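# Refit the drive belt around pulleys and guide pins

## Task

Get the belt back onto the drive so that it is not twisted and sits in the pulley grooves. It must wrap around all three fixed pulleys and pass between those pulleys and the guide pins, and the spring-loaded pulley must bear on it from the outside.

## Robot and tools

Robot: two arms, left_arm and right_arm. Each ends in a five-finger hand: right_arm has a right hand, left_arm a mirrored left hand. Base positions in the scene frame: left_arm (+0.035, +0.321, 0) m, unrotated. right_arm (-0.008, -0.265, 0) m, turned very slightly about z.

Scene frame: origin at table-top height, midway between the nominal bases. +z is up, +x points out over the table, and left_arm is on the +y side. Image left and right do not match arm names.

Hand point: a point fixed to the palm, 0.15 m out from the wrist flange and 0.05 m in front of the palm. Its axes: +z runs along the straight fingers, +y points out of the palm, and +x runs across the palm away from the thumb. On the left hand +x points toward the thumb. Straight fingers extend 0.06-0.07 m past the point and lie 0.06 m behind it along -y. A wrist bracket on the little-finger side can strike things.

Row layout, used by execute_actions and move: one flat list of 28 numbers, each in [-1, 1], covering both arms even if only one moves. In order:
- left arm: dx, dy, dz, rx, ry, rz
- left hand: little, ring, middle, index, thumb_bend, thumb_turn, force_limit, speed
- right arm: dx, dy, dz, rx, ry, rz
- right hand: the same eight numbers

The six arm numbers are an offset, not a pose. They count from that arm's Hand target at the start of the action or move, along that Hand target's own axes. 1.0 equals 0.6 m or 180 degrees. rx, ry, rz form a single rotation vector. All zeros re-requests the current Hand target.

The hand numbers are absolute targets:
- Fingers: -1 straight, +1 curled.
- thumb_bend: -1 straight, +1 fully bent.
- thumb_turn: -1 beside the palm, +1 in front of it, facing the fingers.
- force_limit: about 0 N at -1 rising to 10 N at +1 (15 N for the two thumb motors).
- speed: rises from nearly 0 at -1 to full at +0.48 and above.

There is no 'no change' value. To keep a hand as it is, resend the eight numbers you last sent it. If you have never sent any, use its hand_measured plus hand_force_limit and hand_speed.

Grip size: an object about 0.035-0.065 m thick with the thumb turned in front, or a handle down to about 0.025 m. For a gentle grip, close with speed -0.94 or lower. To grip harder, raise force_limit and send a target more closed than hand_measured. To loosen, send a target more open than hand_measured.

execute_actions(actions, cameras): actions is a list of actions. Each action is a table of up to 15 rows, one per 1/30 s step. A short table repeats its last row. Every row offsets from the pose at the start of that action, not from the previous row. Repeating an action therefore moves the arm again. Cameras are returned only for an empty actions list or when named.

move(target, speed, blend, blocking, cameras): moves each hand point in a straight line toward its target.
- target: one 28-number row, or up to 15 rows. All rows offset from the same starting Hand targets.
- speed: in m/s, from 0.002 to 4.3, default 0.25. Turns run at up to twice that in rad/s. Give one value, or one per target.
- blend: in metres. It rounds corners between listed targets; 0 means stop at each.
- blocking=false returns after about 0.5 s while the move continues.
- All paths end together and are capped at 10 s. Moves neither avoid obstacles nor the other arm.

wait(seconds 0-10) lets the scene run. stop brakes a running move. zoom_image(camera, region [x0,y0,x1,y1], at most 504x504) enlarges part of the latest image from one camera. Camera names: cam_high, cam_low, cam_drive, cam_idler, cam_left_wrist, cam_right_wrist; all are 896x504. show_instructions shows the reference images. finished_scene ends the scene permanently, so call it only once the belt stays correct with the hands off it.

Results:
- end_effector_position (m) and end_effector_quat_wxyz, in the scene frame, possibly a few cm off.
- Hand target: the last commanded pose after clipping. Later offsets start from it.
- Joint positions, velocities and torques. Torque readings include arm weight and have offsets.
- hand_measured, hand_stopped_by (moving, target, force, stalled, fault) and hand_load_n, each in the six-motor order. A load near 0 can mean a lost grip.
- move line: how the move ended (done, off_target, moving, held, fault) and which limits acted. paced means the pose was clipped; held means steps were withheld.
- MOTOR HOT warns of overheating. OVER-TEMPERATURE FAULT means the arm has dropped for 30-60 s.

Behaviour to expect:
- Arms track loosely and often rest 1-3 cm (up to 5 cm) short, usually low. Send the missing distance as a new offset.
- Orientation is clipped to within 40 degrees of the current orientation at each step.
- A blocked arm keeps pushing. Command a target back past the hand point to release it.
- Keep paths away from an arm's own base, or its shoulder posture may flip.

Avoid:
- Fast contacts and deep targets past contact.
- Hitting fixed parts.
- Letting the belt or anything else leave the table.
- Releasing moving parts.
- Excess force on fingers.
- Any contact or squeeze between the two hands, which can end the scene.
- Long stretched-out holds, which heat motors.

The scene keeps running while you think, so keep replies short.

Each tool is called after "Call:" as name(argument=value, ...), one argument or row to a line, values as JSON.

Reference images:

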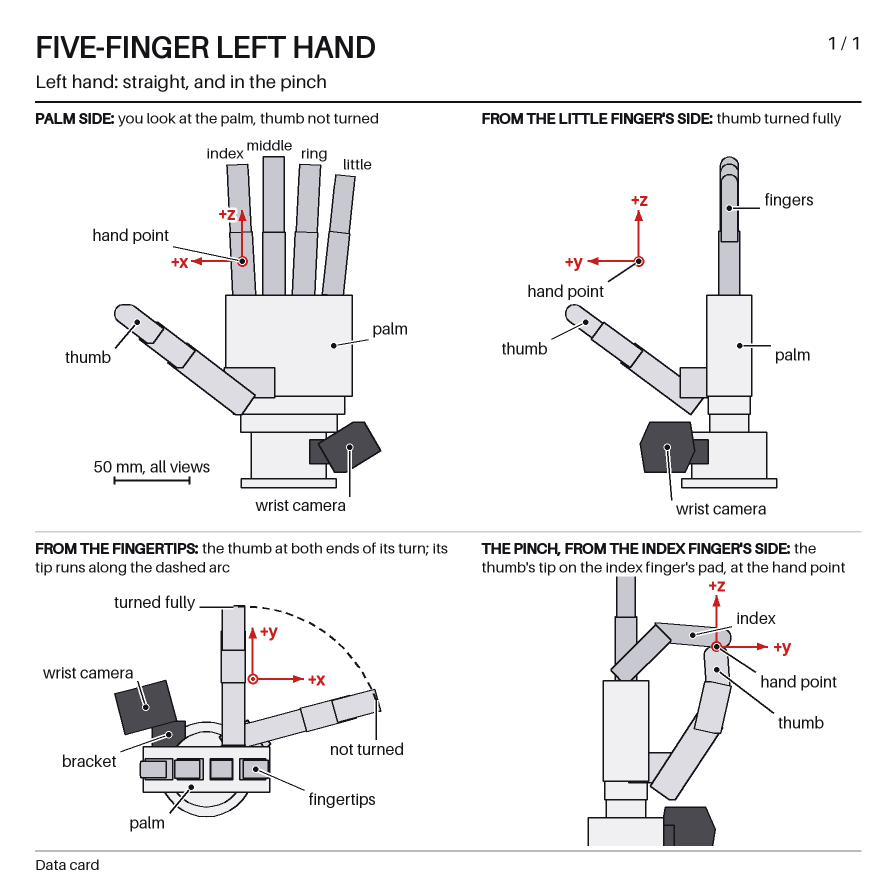

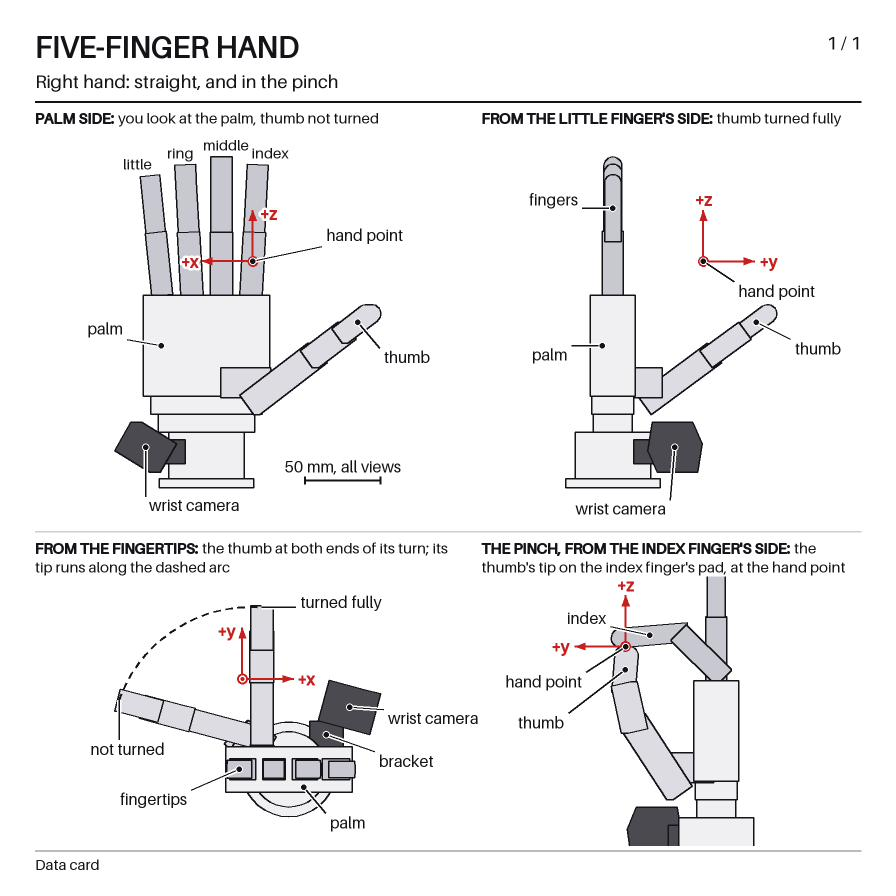

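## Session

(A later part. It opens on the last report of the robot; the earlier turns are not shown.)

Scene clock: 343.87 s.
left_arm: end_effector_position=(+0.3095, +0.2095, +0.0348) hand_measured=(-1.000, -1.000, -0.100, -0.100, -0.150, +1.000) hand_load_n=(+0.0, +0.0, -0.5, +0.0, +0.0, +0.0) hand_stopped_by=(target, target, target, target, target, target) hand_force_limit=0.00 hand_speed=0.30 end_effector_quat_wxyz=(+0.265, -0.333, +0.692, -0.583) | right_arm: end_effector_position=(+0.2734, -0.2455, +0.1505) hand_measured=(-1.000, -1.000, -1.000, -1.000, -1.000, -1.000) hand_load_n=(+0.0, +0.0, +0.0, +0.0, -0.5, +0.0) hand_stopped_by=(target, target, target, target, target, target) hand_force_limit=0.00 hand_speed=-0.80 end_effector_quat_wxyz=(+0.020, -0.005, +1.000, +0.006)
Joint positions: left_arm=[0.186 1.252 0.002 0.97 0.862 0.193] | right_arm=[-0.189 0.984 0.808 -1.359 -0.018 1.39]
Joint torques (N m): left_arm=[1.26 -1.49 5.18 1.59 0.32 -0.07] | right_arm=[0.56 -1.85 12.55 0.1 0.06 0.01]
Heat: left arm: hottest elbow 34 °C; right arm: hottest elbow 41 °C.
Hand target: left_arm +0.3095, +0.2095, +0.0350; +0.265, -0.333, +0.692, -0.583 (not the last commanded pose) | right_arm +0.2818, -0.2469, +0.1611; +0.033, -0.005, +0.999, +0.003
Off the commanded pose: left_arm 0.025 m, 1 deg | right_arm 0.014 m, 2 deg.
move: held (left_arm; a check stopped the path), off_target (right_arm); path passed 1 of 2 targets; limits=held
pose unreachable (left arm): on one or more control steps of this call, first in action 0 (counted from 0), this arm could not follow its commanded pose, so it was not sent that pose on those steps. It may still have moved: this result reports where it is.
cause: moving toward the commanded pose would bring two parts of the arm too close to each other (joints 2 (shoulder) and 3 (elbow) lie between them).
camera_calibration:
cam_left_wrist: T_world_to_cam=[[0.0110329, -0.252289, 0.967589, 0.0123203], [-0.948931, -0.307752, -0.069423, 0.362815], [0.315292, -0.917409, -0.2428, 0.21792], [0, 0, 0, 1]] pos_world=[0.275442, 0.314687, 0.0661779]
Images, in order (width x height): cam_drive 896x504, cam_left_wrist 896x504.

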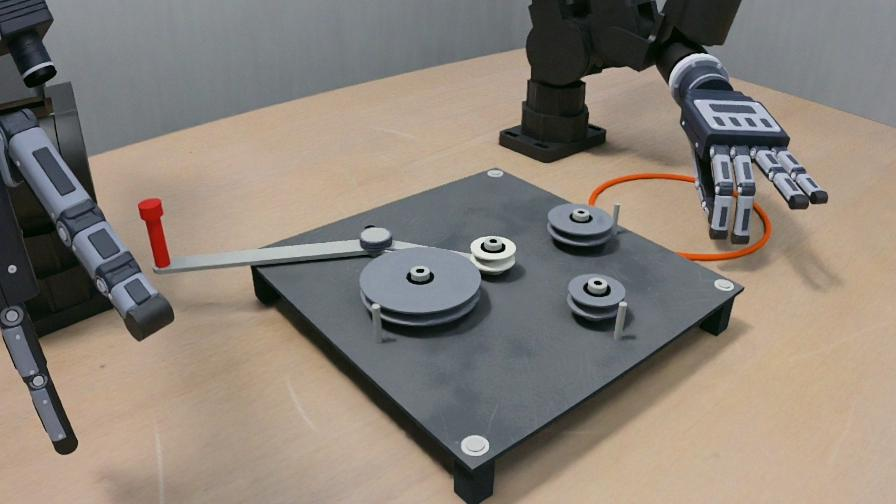

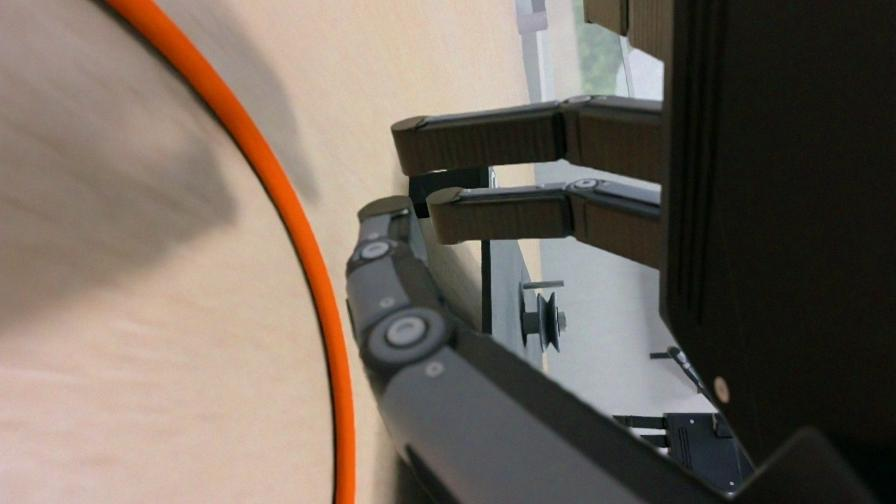

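Call:
move(
  target=[
    [0.0342, -0.193, -0.0983, -0.4211, -0.1579, -0.1783, -1,-1,-1,-1,-0.15,1,0,0.3, 0,0,0,0,0,0,-1,-1,-1,-1,-1,-1,0,-0.8],
    [0.0535, -0.0527, -0.1408, -0.4211, -0.1579, -0.1783, -1,-1,-1,-1,-0.15,1,0,0.3, 0,0,0,0,0,0,-1,-1,-1,-1,-1,-1,0,-0.8],
  ],
  speed=0.25,
  cameras=["cam_high","cam_drive","cam_left_wrist"],
)

Scene clock: 383.47 s.
left_arm: end_effector_position=(+0.2262, +0.2330, +0.0823) hand_measured=(-1.000, -1.000, -1.000, -1.000, -0.150, +1.000) hand_load_n=(+0.0, +0.0, +0.0, -0.5, +0.0, +0.0) hand_stopped_by=(target, target, target, target, target, target) hand_force_limit=0.00 hand_speed=0.30 end_effector_quat_wxyz=(+0.006, +0.705, -0.709, -0.008) | right_arm: end_effector_position=(+0.2734, -0.2455, +0.1505) hand_measured=(-1.000, -1.000, -1.000, -1.000, -1.000, -1.000) hand_load_n=(+0.0, +0.0, +0.0, +0.0, +0.0, +0.0) hand_stopped_by=(target, target, target, target, target, target) hand_force_limit=0.00 hand_speed=-0.80 end_effector_quat_wxyz=(+0.020, -0.005, +1.000, +0.006)
Joint positions: left_arm=[-0.221 1.103 0.7 -1.187 0.001 -0.216] | right_arm=[-0.189 0.984 0.808 -1.359 -0.018 1.39]
Joint torques (N m): left_arm=[2.08 -3.84 9.06 0.5 0.02 -0.03] | right_arm=[0.5 -2.14 12.56 0.31 0.12 0]
Heat: left arm: hottest elbow 35 °C; right arm: hottest elbow 41 °C.
Hand target: left_arm +0.2299, +0.2349, +0.0819; +0.000, +0.707, -0.707, +0.000 | right_arm +0.2818, -0.2469, +0.1611; +0.033, -0.005, +0.999, +0.003
Off the commanded pose: left_arm 0.004 m, 1 deg | right_arm 0.014 m, 2 deg.
move: off_target (right_arm)
camera_calibration:
cam_left_wrist: T_world_to_cam=[[0.977008, -0.21284, -0.0124004, -0.173814], [-0.17677, -0.841205, 0.511005, 0.196137], [-0.119194, -0.497064, -0.859488, 0.328362], [0, 0, 0, 1]] pos_world=[0.243628, 0.291214, 0.179841]
Images, in order (width x height): cam_high 896x504, cam_drive 896x504, cam_left_wrist 896x504.

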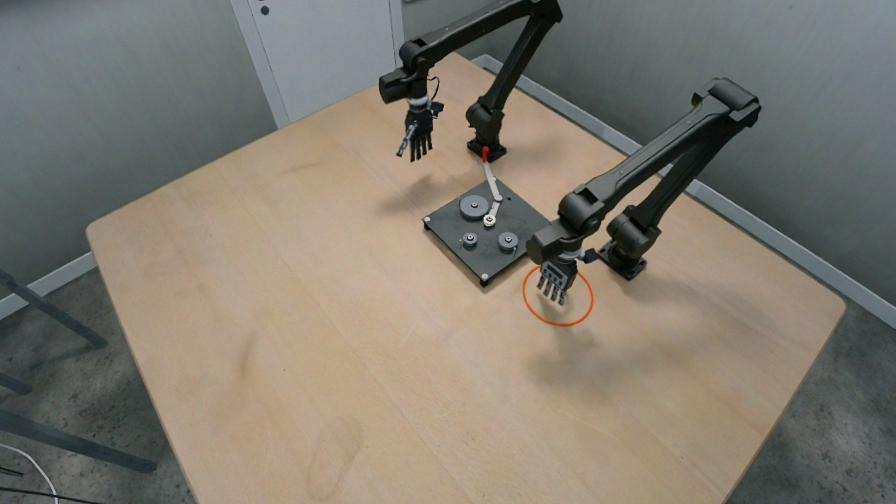

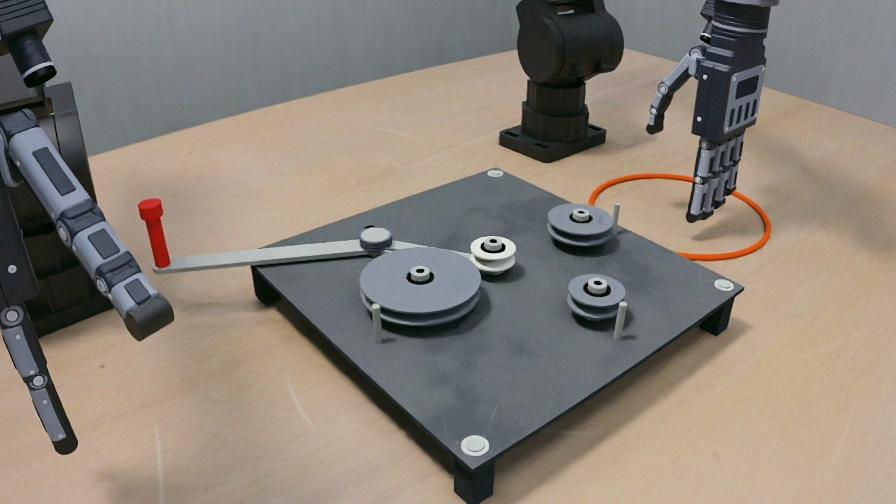

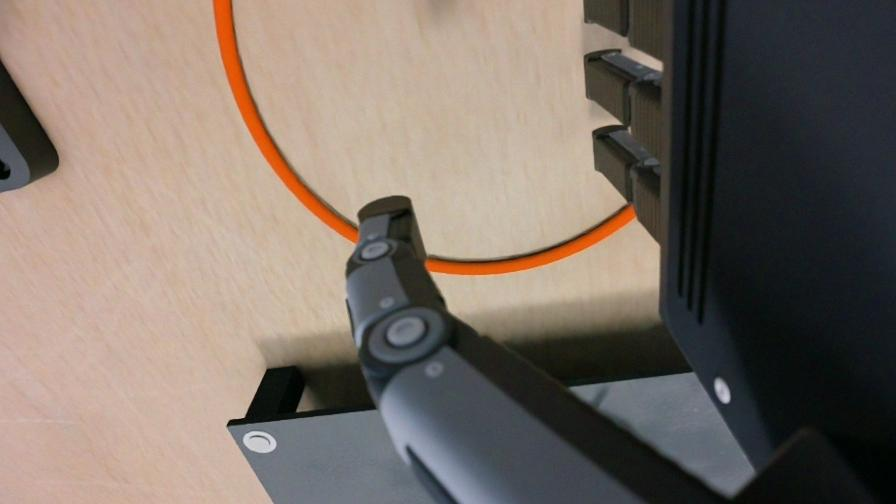

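Call:
move(
  target=[
    [0, 0, 0.013, 0, 0, 0, -1,-1,-1,-1,-0.15,1,0,0.3, 0,0,0,0,0,0,-1,-1,-1,-1,-1,-1,0,-0.8],
    [-0.03, -0.14, 0.013, 0,0,0, -1,-1,-1,-1,-0.15,1,0,0.3, 0,0,0,0,0,0,-1,-1,-1,-1,-1,-1,0,-0.8],
  ],
  speed=0.1,
  cameras=["cam_high","cam_drive","cam_left_wrist"],
)

Scene clock: 390.47 s.
left_arm: end_effector_position=(+0.2895, +0.2515, +0.0688) hand_measured=(-1.000, -1.000, -1.000, -1.000, -0.150, +1.000) hand_load_n=(+0.0, +0.0, -1.5, +0.0, +0.0, +0.0) hand_stopped_by=(target, target, target, target, target, target) hand_force_limit=0.00 hand_speed=0.30 end_effector_quat_wxyz=(+0.015, +0.708, -0.706, -0.018) | right_arm: end_effector_position=(+0.2734, -0.2455, +0.1505) hand_measured=(-1.000, -1.000, -1.000, -1.000, -1.000, -1.000) hand_load_n=(+0.0, +0.0, +0.0, +0.0, +0.0, +0.0) hand_stopped_by=(target, target, target, target, target, target) hand_force_limit=0.00 hand_speed=-0.80 end_effector_quat_wxyz=(+0.020, -0.005, +1.000, +0.006)
Joint positions: left_arm=[-0.119 1.316 0.825 -1.126 0.001 -0.122] | right_arm=[-0.189 0.984 0.808 -1.359 -0.018 1.39]
Joint torques (N m): left_arm=[2.14 -4.95 12.63 0.85 -0.01 0.03] | right_arm=[1.08 -1.32 12.55 0.28 0.08 0.01]
Heat: left arm: hottest elbow 35 °C; right arm: hottest elbow 41 °C.
Hand target: left_arm +0.3139, +0.2529, +0.0741; +0.000, +0.707, -0.707, +0.000 | right_arm +0.2818, -0.2469, +0.1611; +0.033, -0.005, +0.999, +0.003
Off the commanded pose: left_arm 0.025 m, 3 deg | right_arm 0.014 m, 2 deg.
move: off_target (left_arm, right_arm)
camera_calibration:
cam_left_wrist: T_world_to_cam=[[0.978087, -0.204561, -0.0387315, -0.232487], [-0.156018, -0.843347, 0.514223, 0.224138], [-0.137854, -0.496912, -0.856782, 0.338756], [0, 0, 0, 1]] pos_world=[0.309062, 0.3098, 0.165979]
Images, in order (width x height): cam_high 896x504, cam_drive 896x504, cam_left_wrist 896x504.

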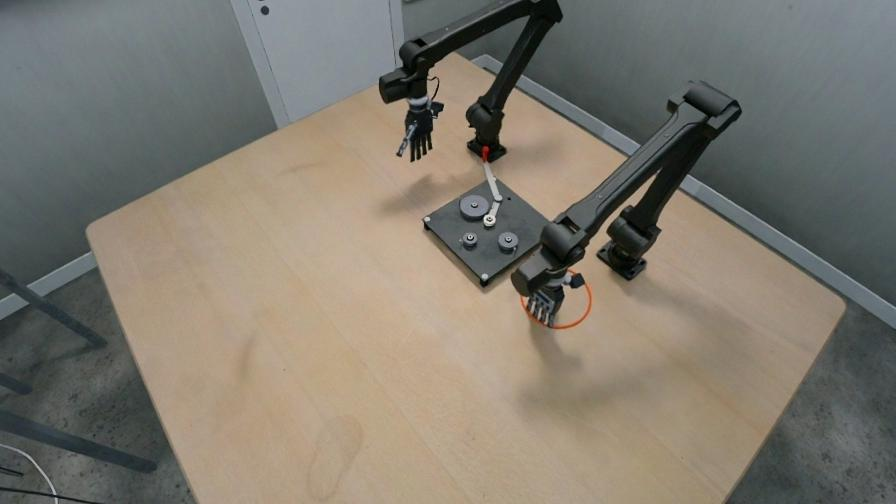

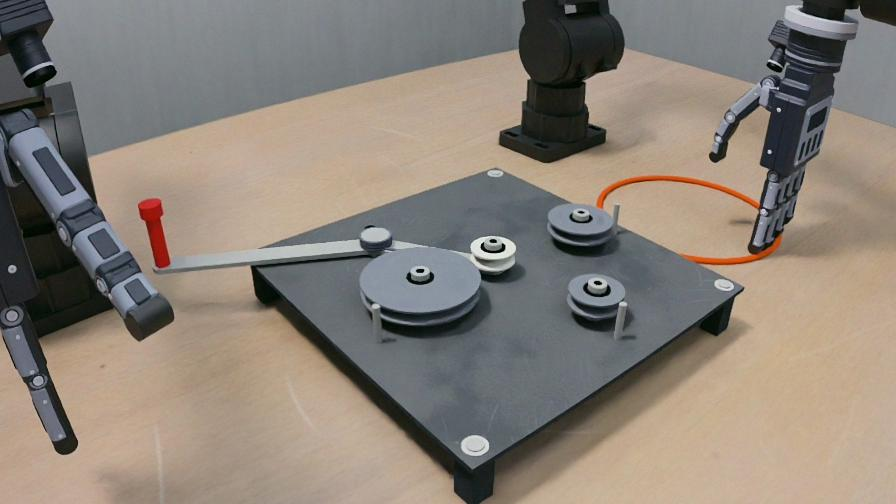

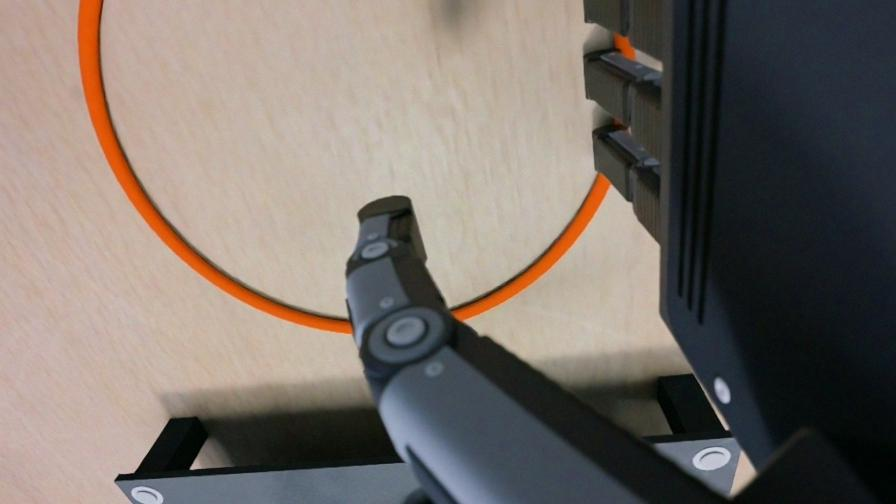

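Call:
move(
  target=[
    [0, 0, -0.008, 0, 0, 0, -1,-1,-1,-1,-0.15,1,0,0.3, 0,0,0,0,0,0,-1,-1,-1,-1,-1,-1,0,-0.8],
    [-0.01, -0.08, -0.008, 0,0,0, -1,-1,-1,-1,-0.15,1,0,0.3, 0,0,0,0,0,0,-1,-1,-1,-1,-1,-1,0,-0.8],
  ],
  speed=0.1,
  cameras=["cam_high","cam_left_wrist"],
)

Scene clock: 395.67 s.
left_arm: end_effector_position=(+0.3415, +0.2565, +0.0725) hand_measured=(-1.000, -1.000, -1.000, -1.000, -0.150, +1.000) hand_load_n=(+0.0, +0.5, +0.0, +0.0, +0.0, +0.0) hand_stopped_by=(target, target, target, target, target, target) hand_force_limit=0.00 hand_speed=0.30 end_effector_quat_wxyz=(+0.011, +0.709, -0.705, -0.013) | right_arm: end_effector_position=(+0.2734, -0.2455, +0.1505) hand_measured=(-1.000, -1.000, -1.000, -1.000, -1.000, -1.000) hand_load_n=(+0.0, +0.0, +0.0, +0.0, -0.5, +0.0) hand_stopped_by=(target, target, target, target, target, target) hand_force_limit=0.00 hand_speed=-0.80 end_effector_quat_wxyz=(+0.020, -0.005, +1.000, +0.006)
Joint positions: left_arm=[-0.089 1.436 0.956 -1.126 0.001 -0.094] | right_arm=[-0.189 0.984 0.808 -1.359 -0.018 1.39]
Joint torques (N m): left_arm=[2.02 -6.89 12.72 0.28 0.03 0.06] | right_arm=[0.67 -1.38 12.72 0.38 0.06 -0.01]
Heat: left arm: hottest elbow 36 °C; right arm: hottest elbow 41 °C.
Hand target: left_arm +0.3619, +0.2589, +0.0790; +0.000, +0.707, -0.707, +0.000 | right_arm +0.2818, -0.2469, +0.1611; +0.033, -0.005, +0.999, +0.003
Off the commanded pose: left_arm 0.022 m, 2 deg | right_arm 0.014 m, 2 deg.
move: off_target (left_arm, right_arm)
camera_calibration:
cam_left_wrist: T_world_to_cam=[[0.97891, -0.202402, -0.0277177, -0.28381], [-0.159745, -0.842953, 0.513724, 0.235717], [-0.127343, -0.498462, -0.857508, 0.348361], [0, 0, 0, 1]] pos_world=[0.359841, 0.314899, 0.169762]
Images, in order (width x height): cam_high 896x504, cam_left_wrist 896x504.

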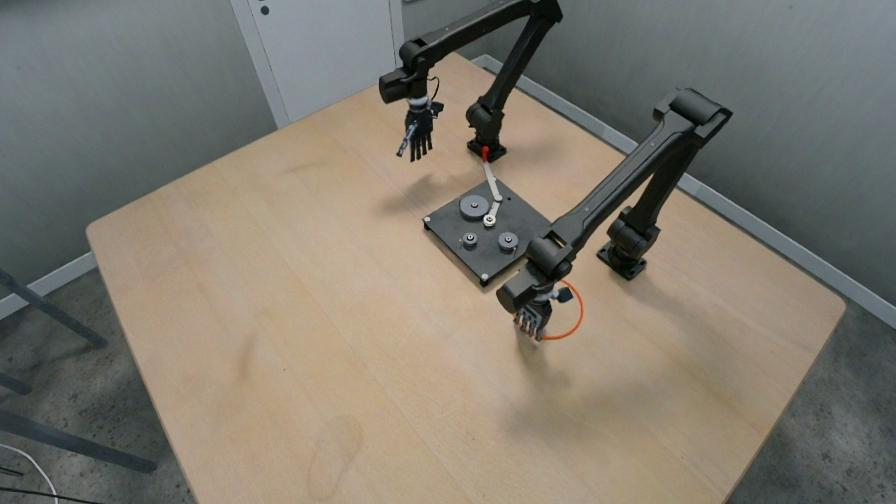

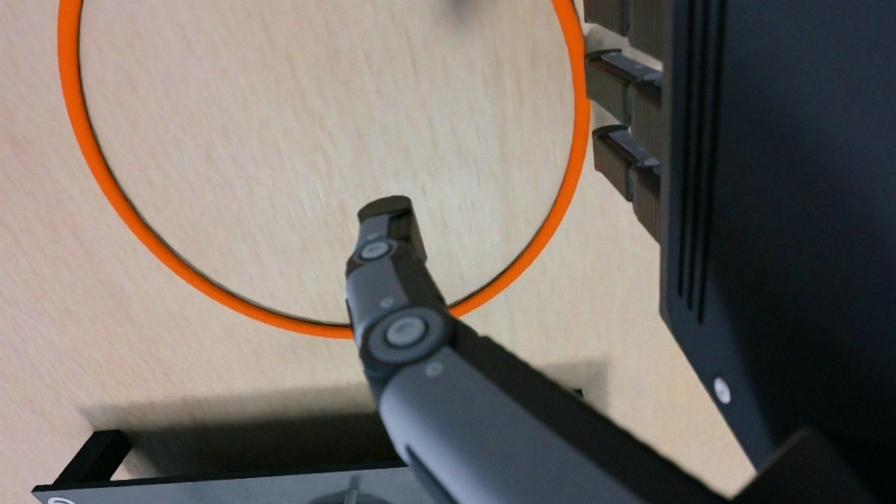

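Call:
move(
  target=[
    [0.0317, 0, -0.1183, 0.4252, 0.1537, 0.1833, -1,-1,-0.1,-0.1,-0.15,1,0,0.3, 0,0,0,0,0,0,-1,-1,-1,-1,-1,-1,0,-0.8],
    [0.0642, -0.015, 0.0817, 0.4252, 0.1537, 0.1833, -1,-1,-0.1,-0.1,-0.15,1,0,0.3, 0,0,0,0,0,0,-1,-1,-1,-1,-1,-1,0,-0.8],
  ],
  speed=0.25,
  cameras=["cam_high","cam_drive","cam_left_wrist"],
)

Scene clock: 410.97 s.
left_arm: end_effector_position=(+0.3733, +0.2226, +0.0309) hand_measured=(-1.000, -1.000, -0.100, -0.100, -0.150, +1.000) hand_load_n=(+0.0, +0.0, +0.0, +0.0, +0.0, +0.0) hand_stopped_by=(target, target, target, target, target, target) hand_force_limit=0.00 hand_speed=0.30 end_effector_quat_wxyz=(+0.277, -0.323, +0.696, -0.578) | right_arm: end_effector_position=(+0.2734, -0.2455, +0.1505) hand_measured=(-1.000, -1.000, -1.000, -1.000, -1.000, -1.000) hand_load_n=(+0.0, +0.0, +0.0, +0.0, +0.0, +0.0) hand_stopped_by=(target, target, target, target, target, target) hand_force_limit=0.00 hand_speed=-0.80 end_effector_quat_wxyz=(+0.020, -0.005, +1.000, +0.006)
Joint positions: left_arm=[0.182 1.469 0.162 1.032 0.854 0.223] | right_arm=[-0.189 0.984 0.808 -1.359 -0.018 1.39]
Joint torques (N m): left_arm=[1.03 -3.19 4.21 2.55 0.4 -0.19] | right_arm=[0.67 -1.49 12.56 0.25 0.09 0.04]
Heat: left arm: hottest elbow 37 °C; right arm: hottest elbow 41 °C.
Hand target: left_arm +0.3710, +0.2204, +0.0299; +0.273, -0.325, +0.694, -0.582 | right_arm +0.2818, -0.2469, +0.1611; +0.033, -0.005, +0.999, +0.003
Off the commanded pose: left_arm 0.003 m, 1 deg | right_arm 0.014 m, 2 deg.
move: off_target (right_arm)
camera_calibration:
cam_left_wrist: T_world_to_cam=[[-0.0119559, -0.276961, 0.960807, 0.0330149], [-0.947124, -0.304986, -0.0997004, 0.426795], [0.320646, -0.911195, -0.258669, 0.205999], [0, 0, 0, 1]] pos_world=[0.338569, 0.327016, 0.0641164]
Images, in order (width x height): cam_high 896x504, cam_drive 896x504, cam_left_wrist 896x504.

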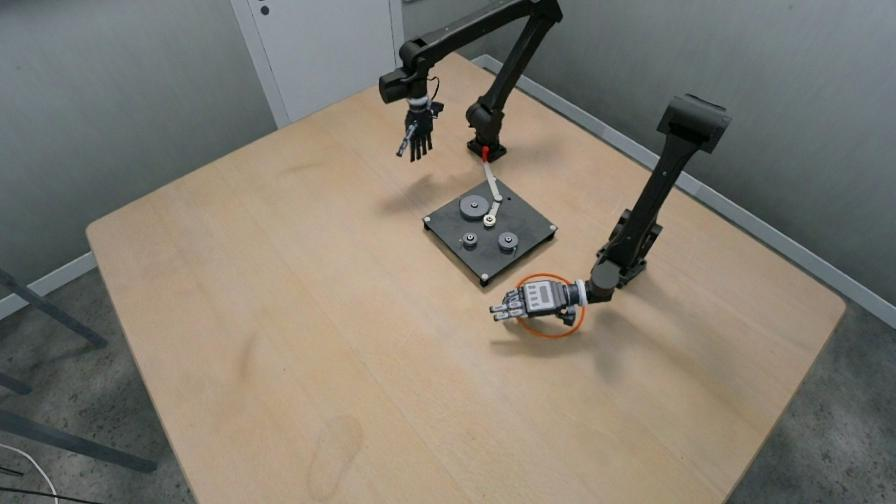

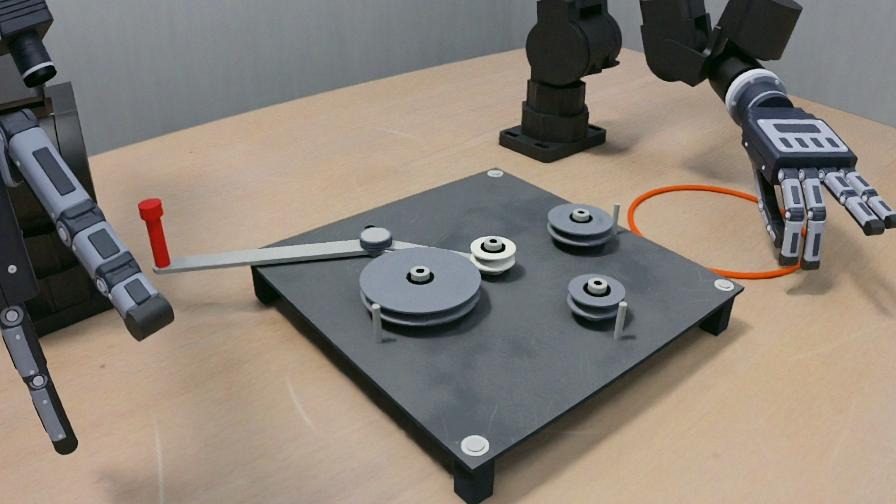

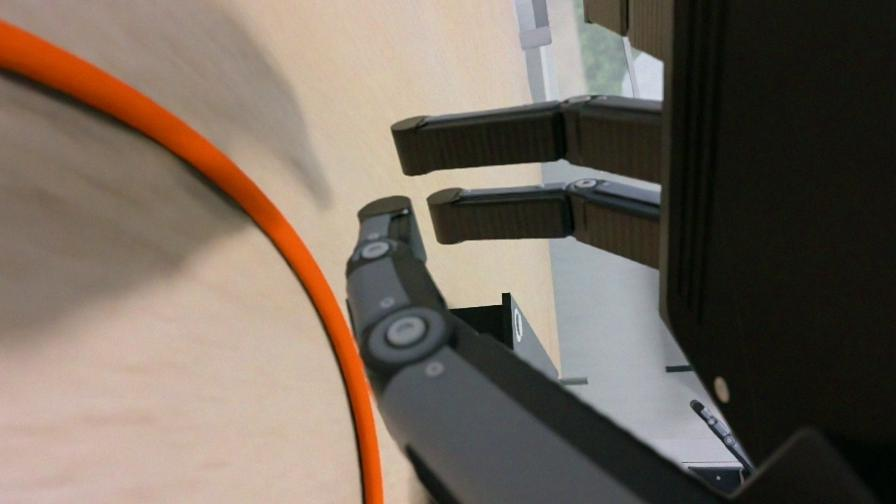

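Call:
move(
  target=[0, 0.0387, -0.0075, 0, 0, 0, -1,-1,-0.1,-0.1,-0.15,1,0,0.3, 0,0,0,0,0,0,-1,-1,-1,-1,-1,-1,0,-0.8],
  speed=0.06,
  cameras=["cam_drive","cam_left_wrist"],
)

Call:
zoom_image(
  camera="cam_drive",
  region=[700, 170, 896, 300],
)

Call:
zoom_image(
  camera="cam_left_wrist",
  region=[200, 80, 560, 400],
)

Scene clock: 422.17 s.
left_arm: end_effector_position=(+0.3655, +0.2232, +0.0090) hand_measured=(-1.000, -1.000, -0.100, -0.100, -0.150, +1.000) hand_load_n=(+0.0, -0.5, +0.0, +0.0, +0.5, +0.5) hand_stopped_by=(target, target, target, target, target, target) hand_force_limit=0.00 hand_speed=0.30 end_effector_quat_wxyz=(+0.270, -0.322, +0.696, -0.582) | right_arm: end_effector_position=(+0.2734, -0.2455, +0.1505) hand_measured=(-1.000, -1.000, -1.000, -1.000, -1.000, -1.000) hand_load_n=(-0.5, +0.0, +0.0, +0.0, +0.0, +0.0) hand_stopped_by=(target, target, target, target, target, target) hand_force_limit=0.00 hand_speed=-0.80 end_effector_quat_wxyz=(+0.020, -0.005, +1.000, +0.006)
Joint positions: left_arm=[0.199 1.634 0.147 1.204 0.883 0.222] | right_arm=[-0.189 0.984 0.808 -1.359 -0.018 1.39]
Joint torques (N m): left_arm=[2.08 -3.9 2.52 2.55 0.42 -0.1] | right_arm=[0.62 -1.79 12.63 0.28 0.04 -0.02]
Heat: left arm: hottest elbow 36 °C; right arm: hottest elbow 41 °C.
Hand target: left_arm +0.3645, +0.2258, +0.0078; +0.273, -0.325, +0.694, -0.582 | right_arm +0.2818, -0.2469, +0.1611; +0.033, -0.005, +0.999, +0.003
Off the commanded pose: left_arm 0.003 m, 1 deg | right_arm 0.014 m, 2 deg.
move: off_target (right_arm)
camera_calibration:
cam_left_wrist: T_world_to_cam=[[-0.00820582, -0.267382, 0.963556, 0.0506187], [-0.950841, -0.296224, -0.0902983, 0.41675], [0.309572, -0.916929, -0.251807, 0.208659], [0, 0, 0, 1]] pos_world=[0.332084, 0.328312, 0.0413999]
Images, in order (width x height): cam_drive 896x504, cam_left_wrist 896x504.

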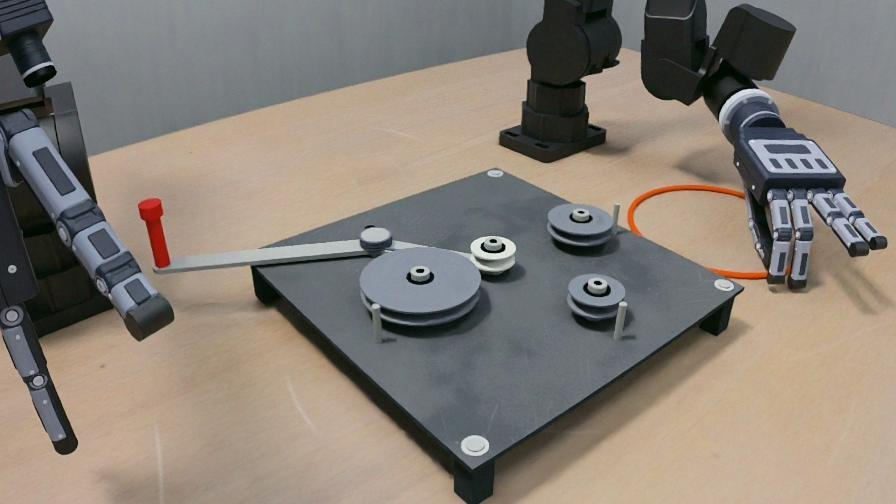

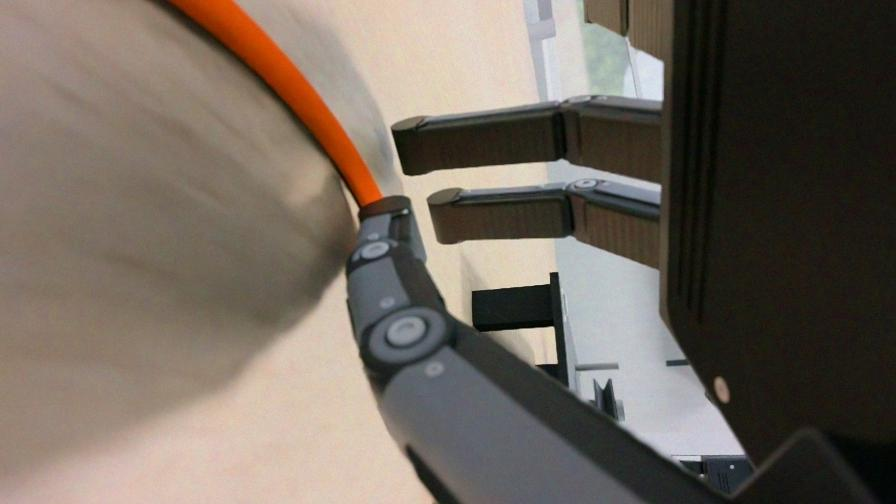

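Scaled by 2.571 from the camera's 896x504 image, which has a finer 1280x720 frame.

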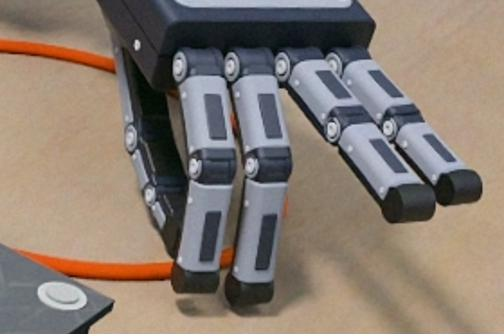

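Scaled by 1.400 from the camera's 896x504 image, which has a finer 1280x720 frame.

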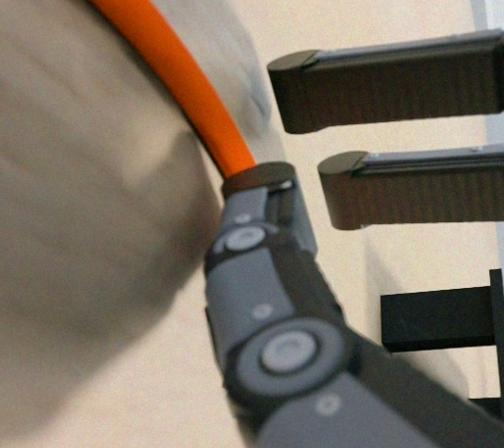

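Call:
move(
  target=[0, 0.001, 0, 0, 0, 0, -1,-1,0.5,0.5,-0.15,1,0,-0.7, 0,0,0,0,0,0,-1,-1,-1,-1,-1,-1,0,-0.8],
  speed=0.03,
  cameras=["cam_drive","cam_left_wrist"],
)

Call:
zoom_image(
  camera="cam_drive",
  region=[700, 170, 896, 300],
)

Call:
zoom_image(
  camera="cam_left_wrist",
  region=[200, 80, 560, 400],
)

Scene clock: 427.47 s.
left_arm: end_effector_position=(+0.3660, +0.2231, +0.0097) hand_measured=(-1.000, -1.000, +0.228, +0.282, -0.150, +1.000) hand_load_n=(+0.0, +0.0, +1.0, +5.0, +2.0, -6.0) hand_stopped_by=(target, target, force, force, target, target) hand_force_limit=0.00 hand_speed=-0.70 end_effector_quat_wxyz=(+0.272, -0.320, +0.696, -0.583) | right_arm: end_effector_position=(+0.2734, -0.2455, +0.1505) hand_measured=(-1.000, -1.000, -1.000, -1.000, -1.000, -1.000) hand_load_n=(+0.0, +0.0, +0.0, +0.0, +0.0, +0.0) hand_stopped_by=(target, target, target, target, target, target) hand_force_limit=0.00 hand_speed=-0.80 end_effector_quat_wxyz=(+0.020, -0.005, +1.000, +0.006)
Joint positions: left_arm=[0.199 1.637 0.147 1.213 0.884 0.222] | right_arm=[-0.189 0.984 0.808 -1.359 -0.018 1.39]
Joint torques (N m): left_arm=[2.08 -3.96 2.48 2.67 0.37 -0.1] | right_arm=[0.56 -1.61 12.52 0.39 0.07 0.01]
Heat: left arm: hottest elbow 35 °C; right arm: hottest elbow 41 °C.
Hand target: left_arm +0.3643, +0.2258, +0.0072; +0.273, -0.325, +0.694, -0.582 | right_arm +0.2818, -0.2469, +0.1611; +0.033, -0.005, +0.999, +0.003
Off the commanded pose: left_arm 0.004 m, 1 deg | right_arm 0.014 m, 2 deg.
move: off_target (right_arm)
camera_calibration:
cam_left_wrist: T_world_to_cam=[[-0.0144355, -0.268177, 0.963262, 0.0523908], [-0.950731, -0.294685, -0.0962895, 0.416905], [0.309681, -0.917192, -0.25071, 0.208689], [0, 0, 0, 1]] pos_world=[0.332493, 0.328313, 0.0419979]
Images, in order (width x height): cam_drive 896x504, cam_left_wrist 896x504.

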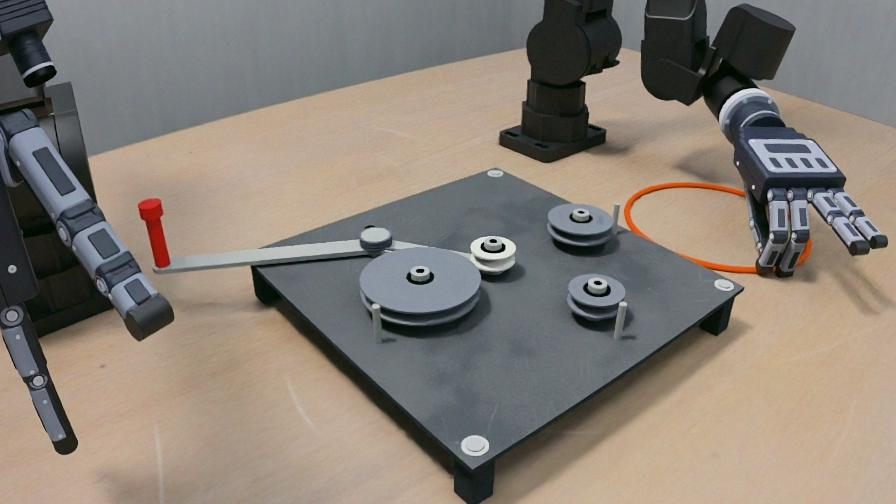

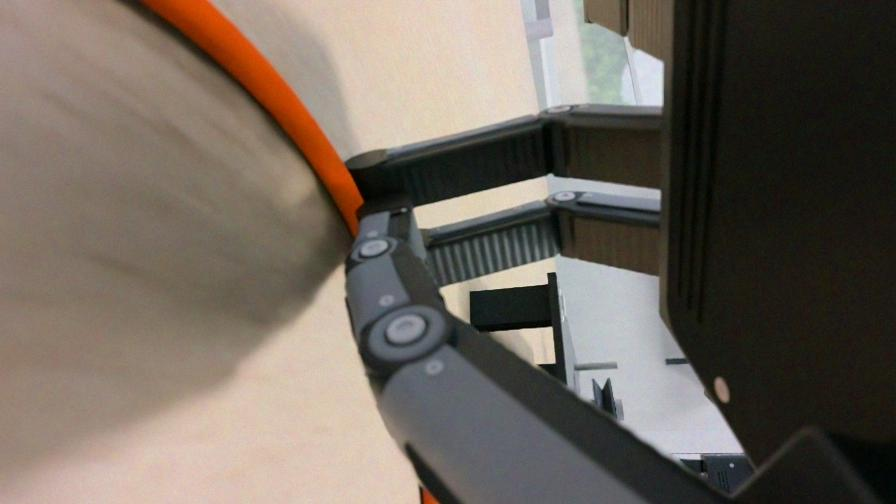

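Scaled by 2.571 from the camera's 896x504 image, which has a finer 1280x720 frame.

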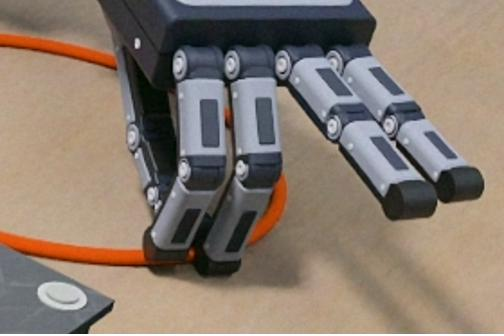

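Scaled by 1.400 from the camera's 896x504 image, which has a finer 1280x720 frame.

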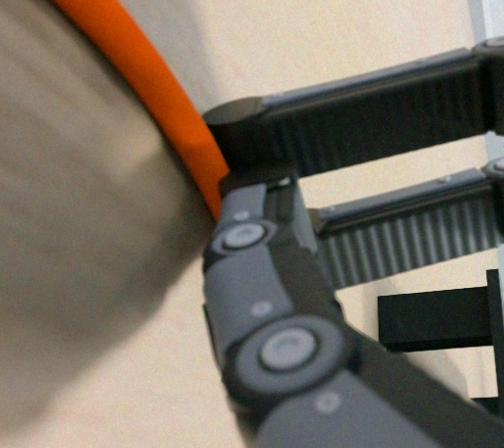

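Call:
zoom_image(
  camera="cam_drive",
  region=[740, 240, 830, 290],
)

Scaled by 5.600 from the camera's 896x504 image, which has a finer 1280x720 frame.

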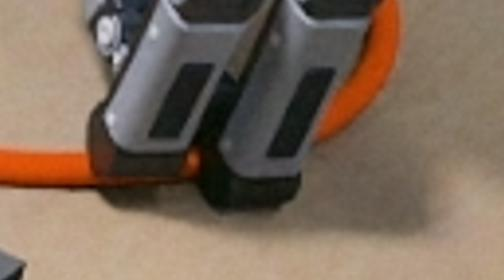

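Call:
move(
  target=[0, -0.05, -0.009, 0, 0, 0, -1,-1,0.5,0.5,-0.15,1,0,-0.7, 0,0,0,0,0,0,-1,-1,-1,-1,-1,-1,0,-0.8],
  speed=0.05,
  cameras=["cam_drive","cam_left_wrist"],
)

Call:
zoom_image(
  camera="cam_drive",
  region=[700, 170, 896, 300],
)

Scene clock: 434.67 s.
left_arm: end_effector_position=(+0.3656, +0.2236, +0.0384) hand_measured=(-1.000, -1.000, +0.228, +0.282, -0.150, +1.000) hand_load_n=(+0.0, +0.0, +0.0, +5.5, +2.0, -6.5) hand_stopped_by=(target, target, force, force, target, target) hand_force_limit=0.00 hand_speed=-0.70 end_effector_quat_wxyz=(+0.275, -0.318, +0.695, -0.584) | right_arm: end_effector_position=(+0.2734, -0.2455, +0.1505) hand_measured=(-1.000, -1.000, -1.000, -1.000, -1.000, -1.000) hand_load_n=(+0.0, +0.0, +0.0, -0.5, +0.0, +0.0) hand_stopped_by=(target, target, target, target, target, target) hand_force_limit=0.00 hand_speed=-0.80 end_effector_quat_wxyz=(+0.020, -0.005, +1.000, +0.006)
Joint positions: left_arm=[0.202 1.417 0.147 1.002 0.886 0.221] | right_arm=[-0.189 0.984 0.808 -1.359 -0.018 1.39]
Joint torques (N m): left_arm=[1.96 -4.19 4.79 0.83 0.33 -0.1] | right_arm=[0.79 -1.14 12.52 0.13 0.07 -0.01]
Heat: left arm: hottest elbow 35 °C; right arm: hottest elbow 41 °C.
Hand target: left_arm +0.3643, +0.2260, +0.0378; +0.273, -0.325, +0.694, -0.582 | right_arm +0.2818, -0.2469, +0.1611; +0.033, -0.005, +0.999, +0.003
Off the commanded pose: left_arm 0.003 m, 1 deg | right_arm 0.014 m, 2 deg.
move: off_target (right_arm)
camera_calibration:
cam_left_wrist: T_world_to_cam=[[-0.0220543, -0.268895, 0.962917, 0.0277975], [-0.949631, -0.295515, -0.104273, 0.419454], [0.312595, -0.916715, -0.248833, 0.215099], [0, 0, 0, 1]] pos_world=[0.3317, 0.328614, 0.0704945]
Images, in order (width x height): cam_drive 896x504, cam_left_wrist 896x504.

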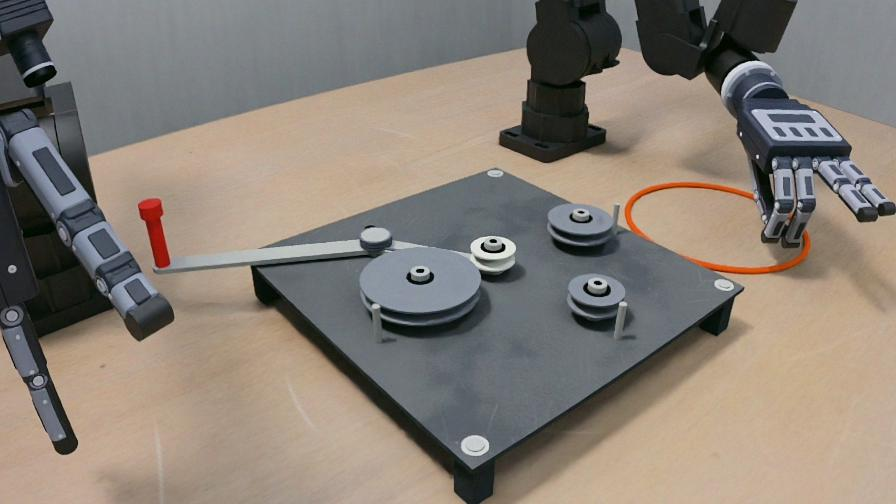

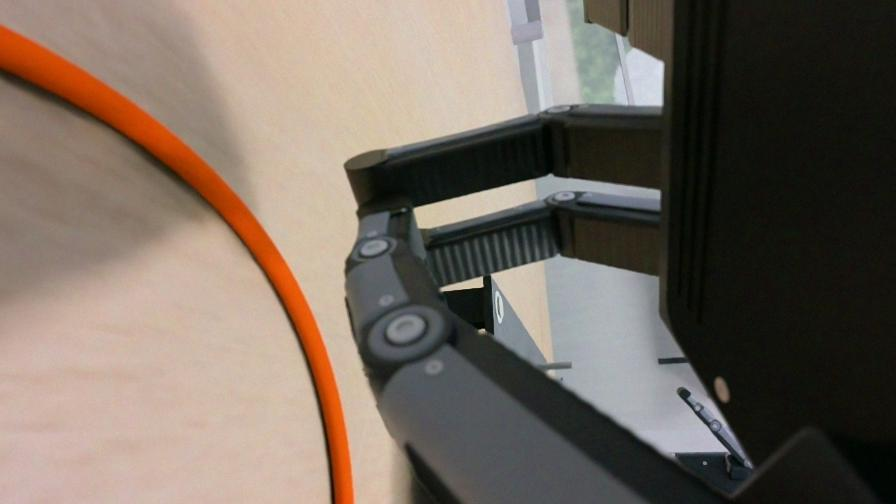

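Scaled by 2.571 from the camera's 896x504 image, which has a finer 1280x720 frame.

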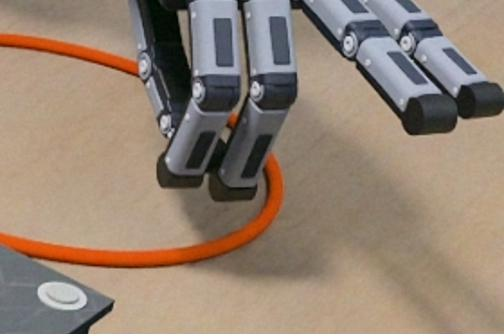

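Call:
move(
  target=[
    [0, 0, 0, 0, 0, 0, -1,-1,-1,-0.1,0,0.85,0,0.3, 0,0,0,0,0,0,-1,-1,-1,-1,-1,-1,0,-0.8],
    [0, 0.047, -0.0127, 0, 0, 0, -1,-1,-1,-0.1,0,0.85,0,0.3, 0,0,0,0,0,0,-1,-1,-1,-1,-1,-1,0,-0.8],
  ],
  speed=0.06,
  cameras=["cam_drive","cam_left_wrist"],
)

Call:
zoom_image(
  camera="cam_drive",
  region=[730, 220, 850, 300],
)

Call:
zoom_image(
  camera="cam_left_wrist",
  region=[200, 80, 560, 400],
)

Scene clock: 453.07 s.
left_arm: end_effector_position=(+0.3553, +0.2308, +0.0127) hand_measured=(-1.000, -1.000, -1.000, -0.100, +0.000, +0.850) hand_load_n=(+0.0, +0.0, +0.0, +0.0, +0.0, +0.0) hand_stopped_by=(target, target, target, target, target, target) hand_force_limit=0.00 hand_speed=0.30 end_effector_quat_wxyz=(+0.266, -0.327, +0.694, -0.583) | right_arm: end_effector_position=(+0.2734, -0.2455, +0.1505) hand_measured=(-1.000, -1.000, -1.000, -1.000, -1.000, -1.000) hand_load_n=(+0.0, +0.0, +0.0, +0.0, +0.0, +0.0) hand_stopped_by=(target, target, target, target, target, target) hand_force_limit=0.00 hand_speed=-0.80 end_effector_quat_wxyz=(+0.020, -0.005, +1.000, +0.006)
Joint positions: left_arm=[0.247 1.589 0.128 1.159 0.928 0.232] | right_arm=[-0.189 0.984 0.808 -1.359 -0.018 1.39]
Joint torques (N m): left_arm=[2.08 -3.49 2.74 2.51 0.44 0.02] | right_arm=[0.79 -1.79 12.6 0.32 0.09 0.04]
Heat: left arm: hottest elbow 34 °C; right arm: hottest elbow 41 °C.
Hand target: left_arm +0.3547, +0.2339, +0.0113; +0.273, -0.325, +0.694, -0.582 | right_arm +0.2818, -0.2469, +0.1611; +0.033, -0.005, +0.999, +0.003
Off the commanded pose: left_arm 0.003 m, 1 deg | right_arm 0.014 m, 2 deg.
move: off_target (right_arm)
camera_calibration:
cam_left_wrist: T_world_to_cam=[[0.0013873, -0.258071, 0.966125, 0.0434091], [-0.951033, -0.298956, -0.0784913, 0.410166], [0.309085, -0.918708, -0.245849, 0.220174], [0, 0, 0, 1]] pos_world=[0.321969, 0.3361, 0.0443854]
Images, in order (width x height): cam_drive 896x504, cam_left_wrist 896x504.

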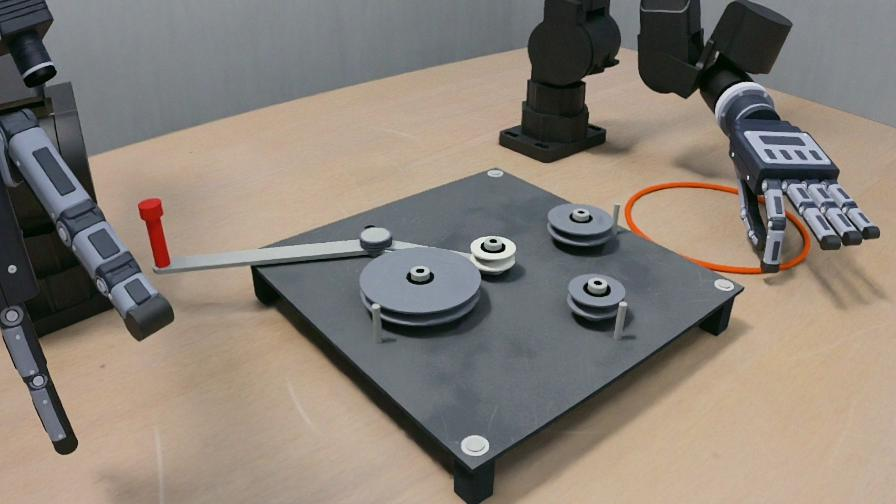

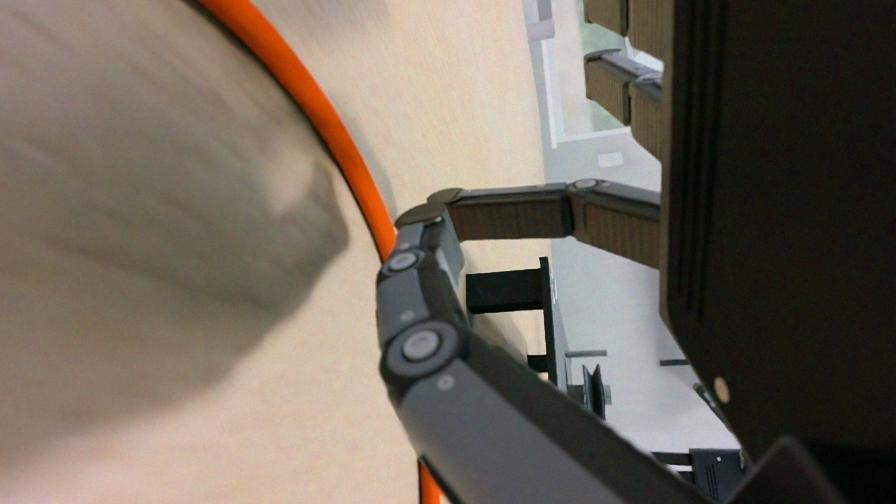

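Scaled by 4.200 from the camera's 896x504 image, which has a finer 1280x720 frame.

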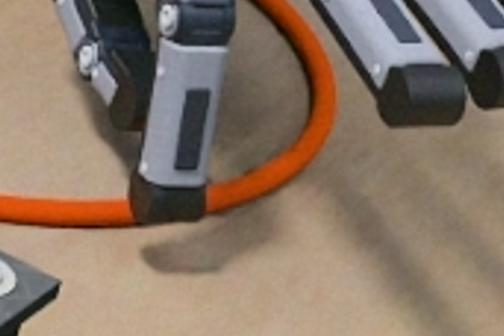

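Scaled by 1.400 from the camera's 896x504 image, which has a finer 1280x720 frame.

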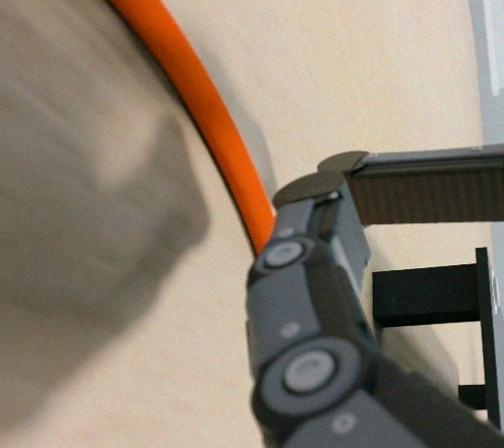

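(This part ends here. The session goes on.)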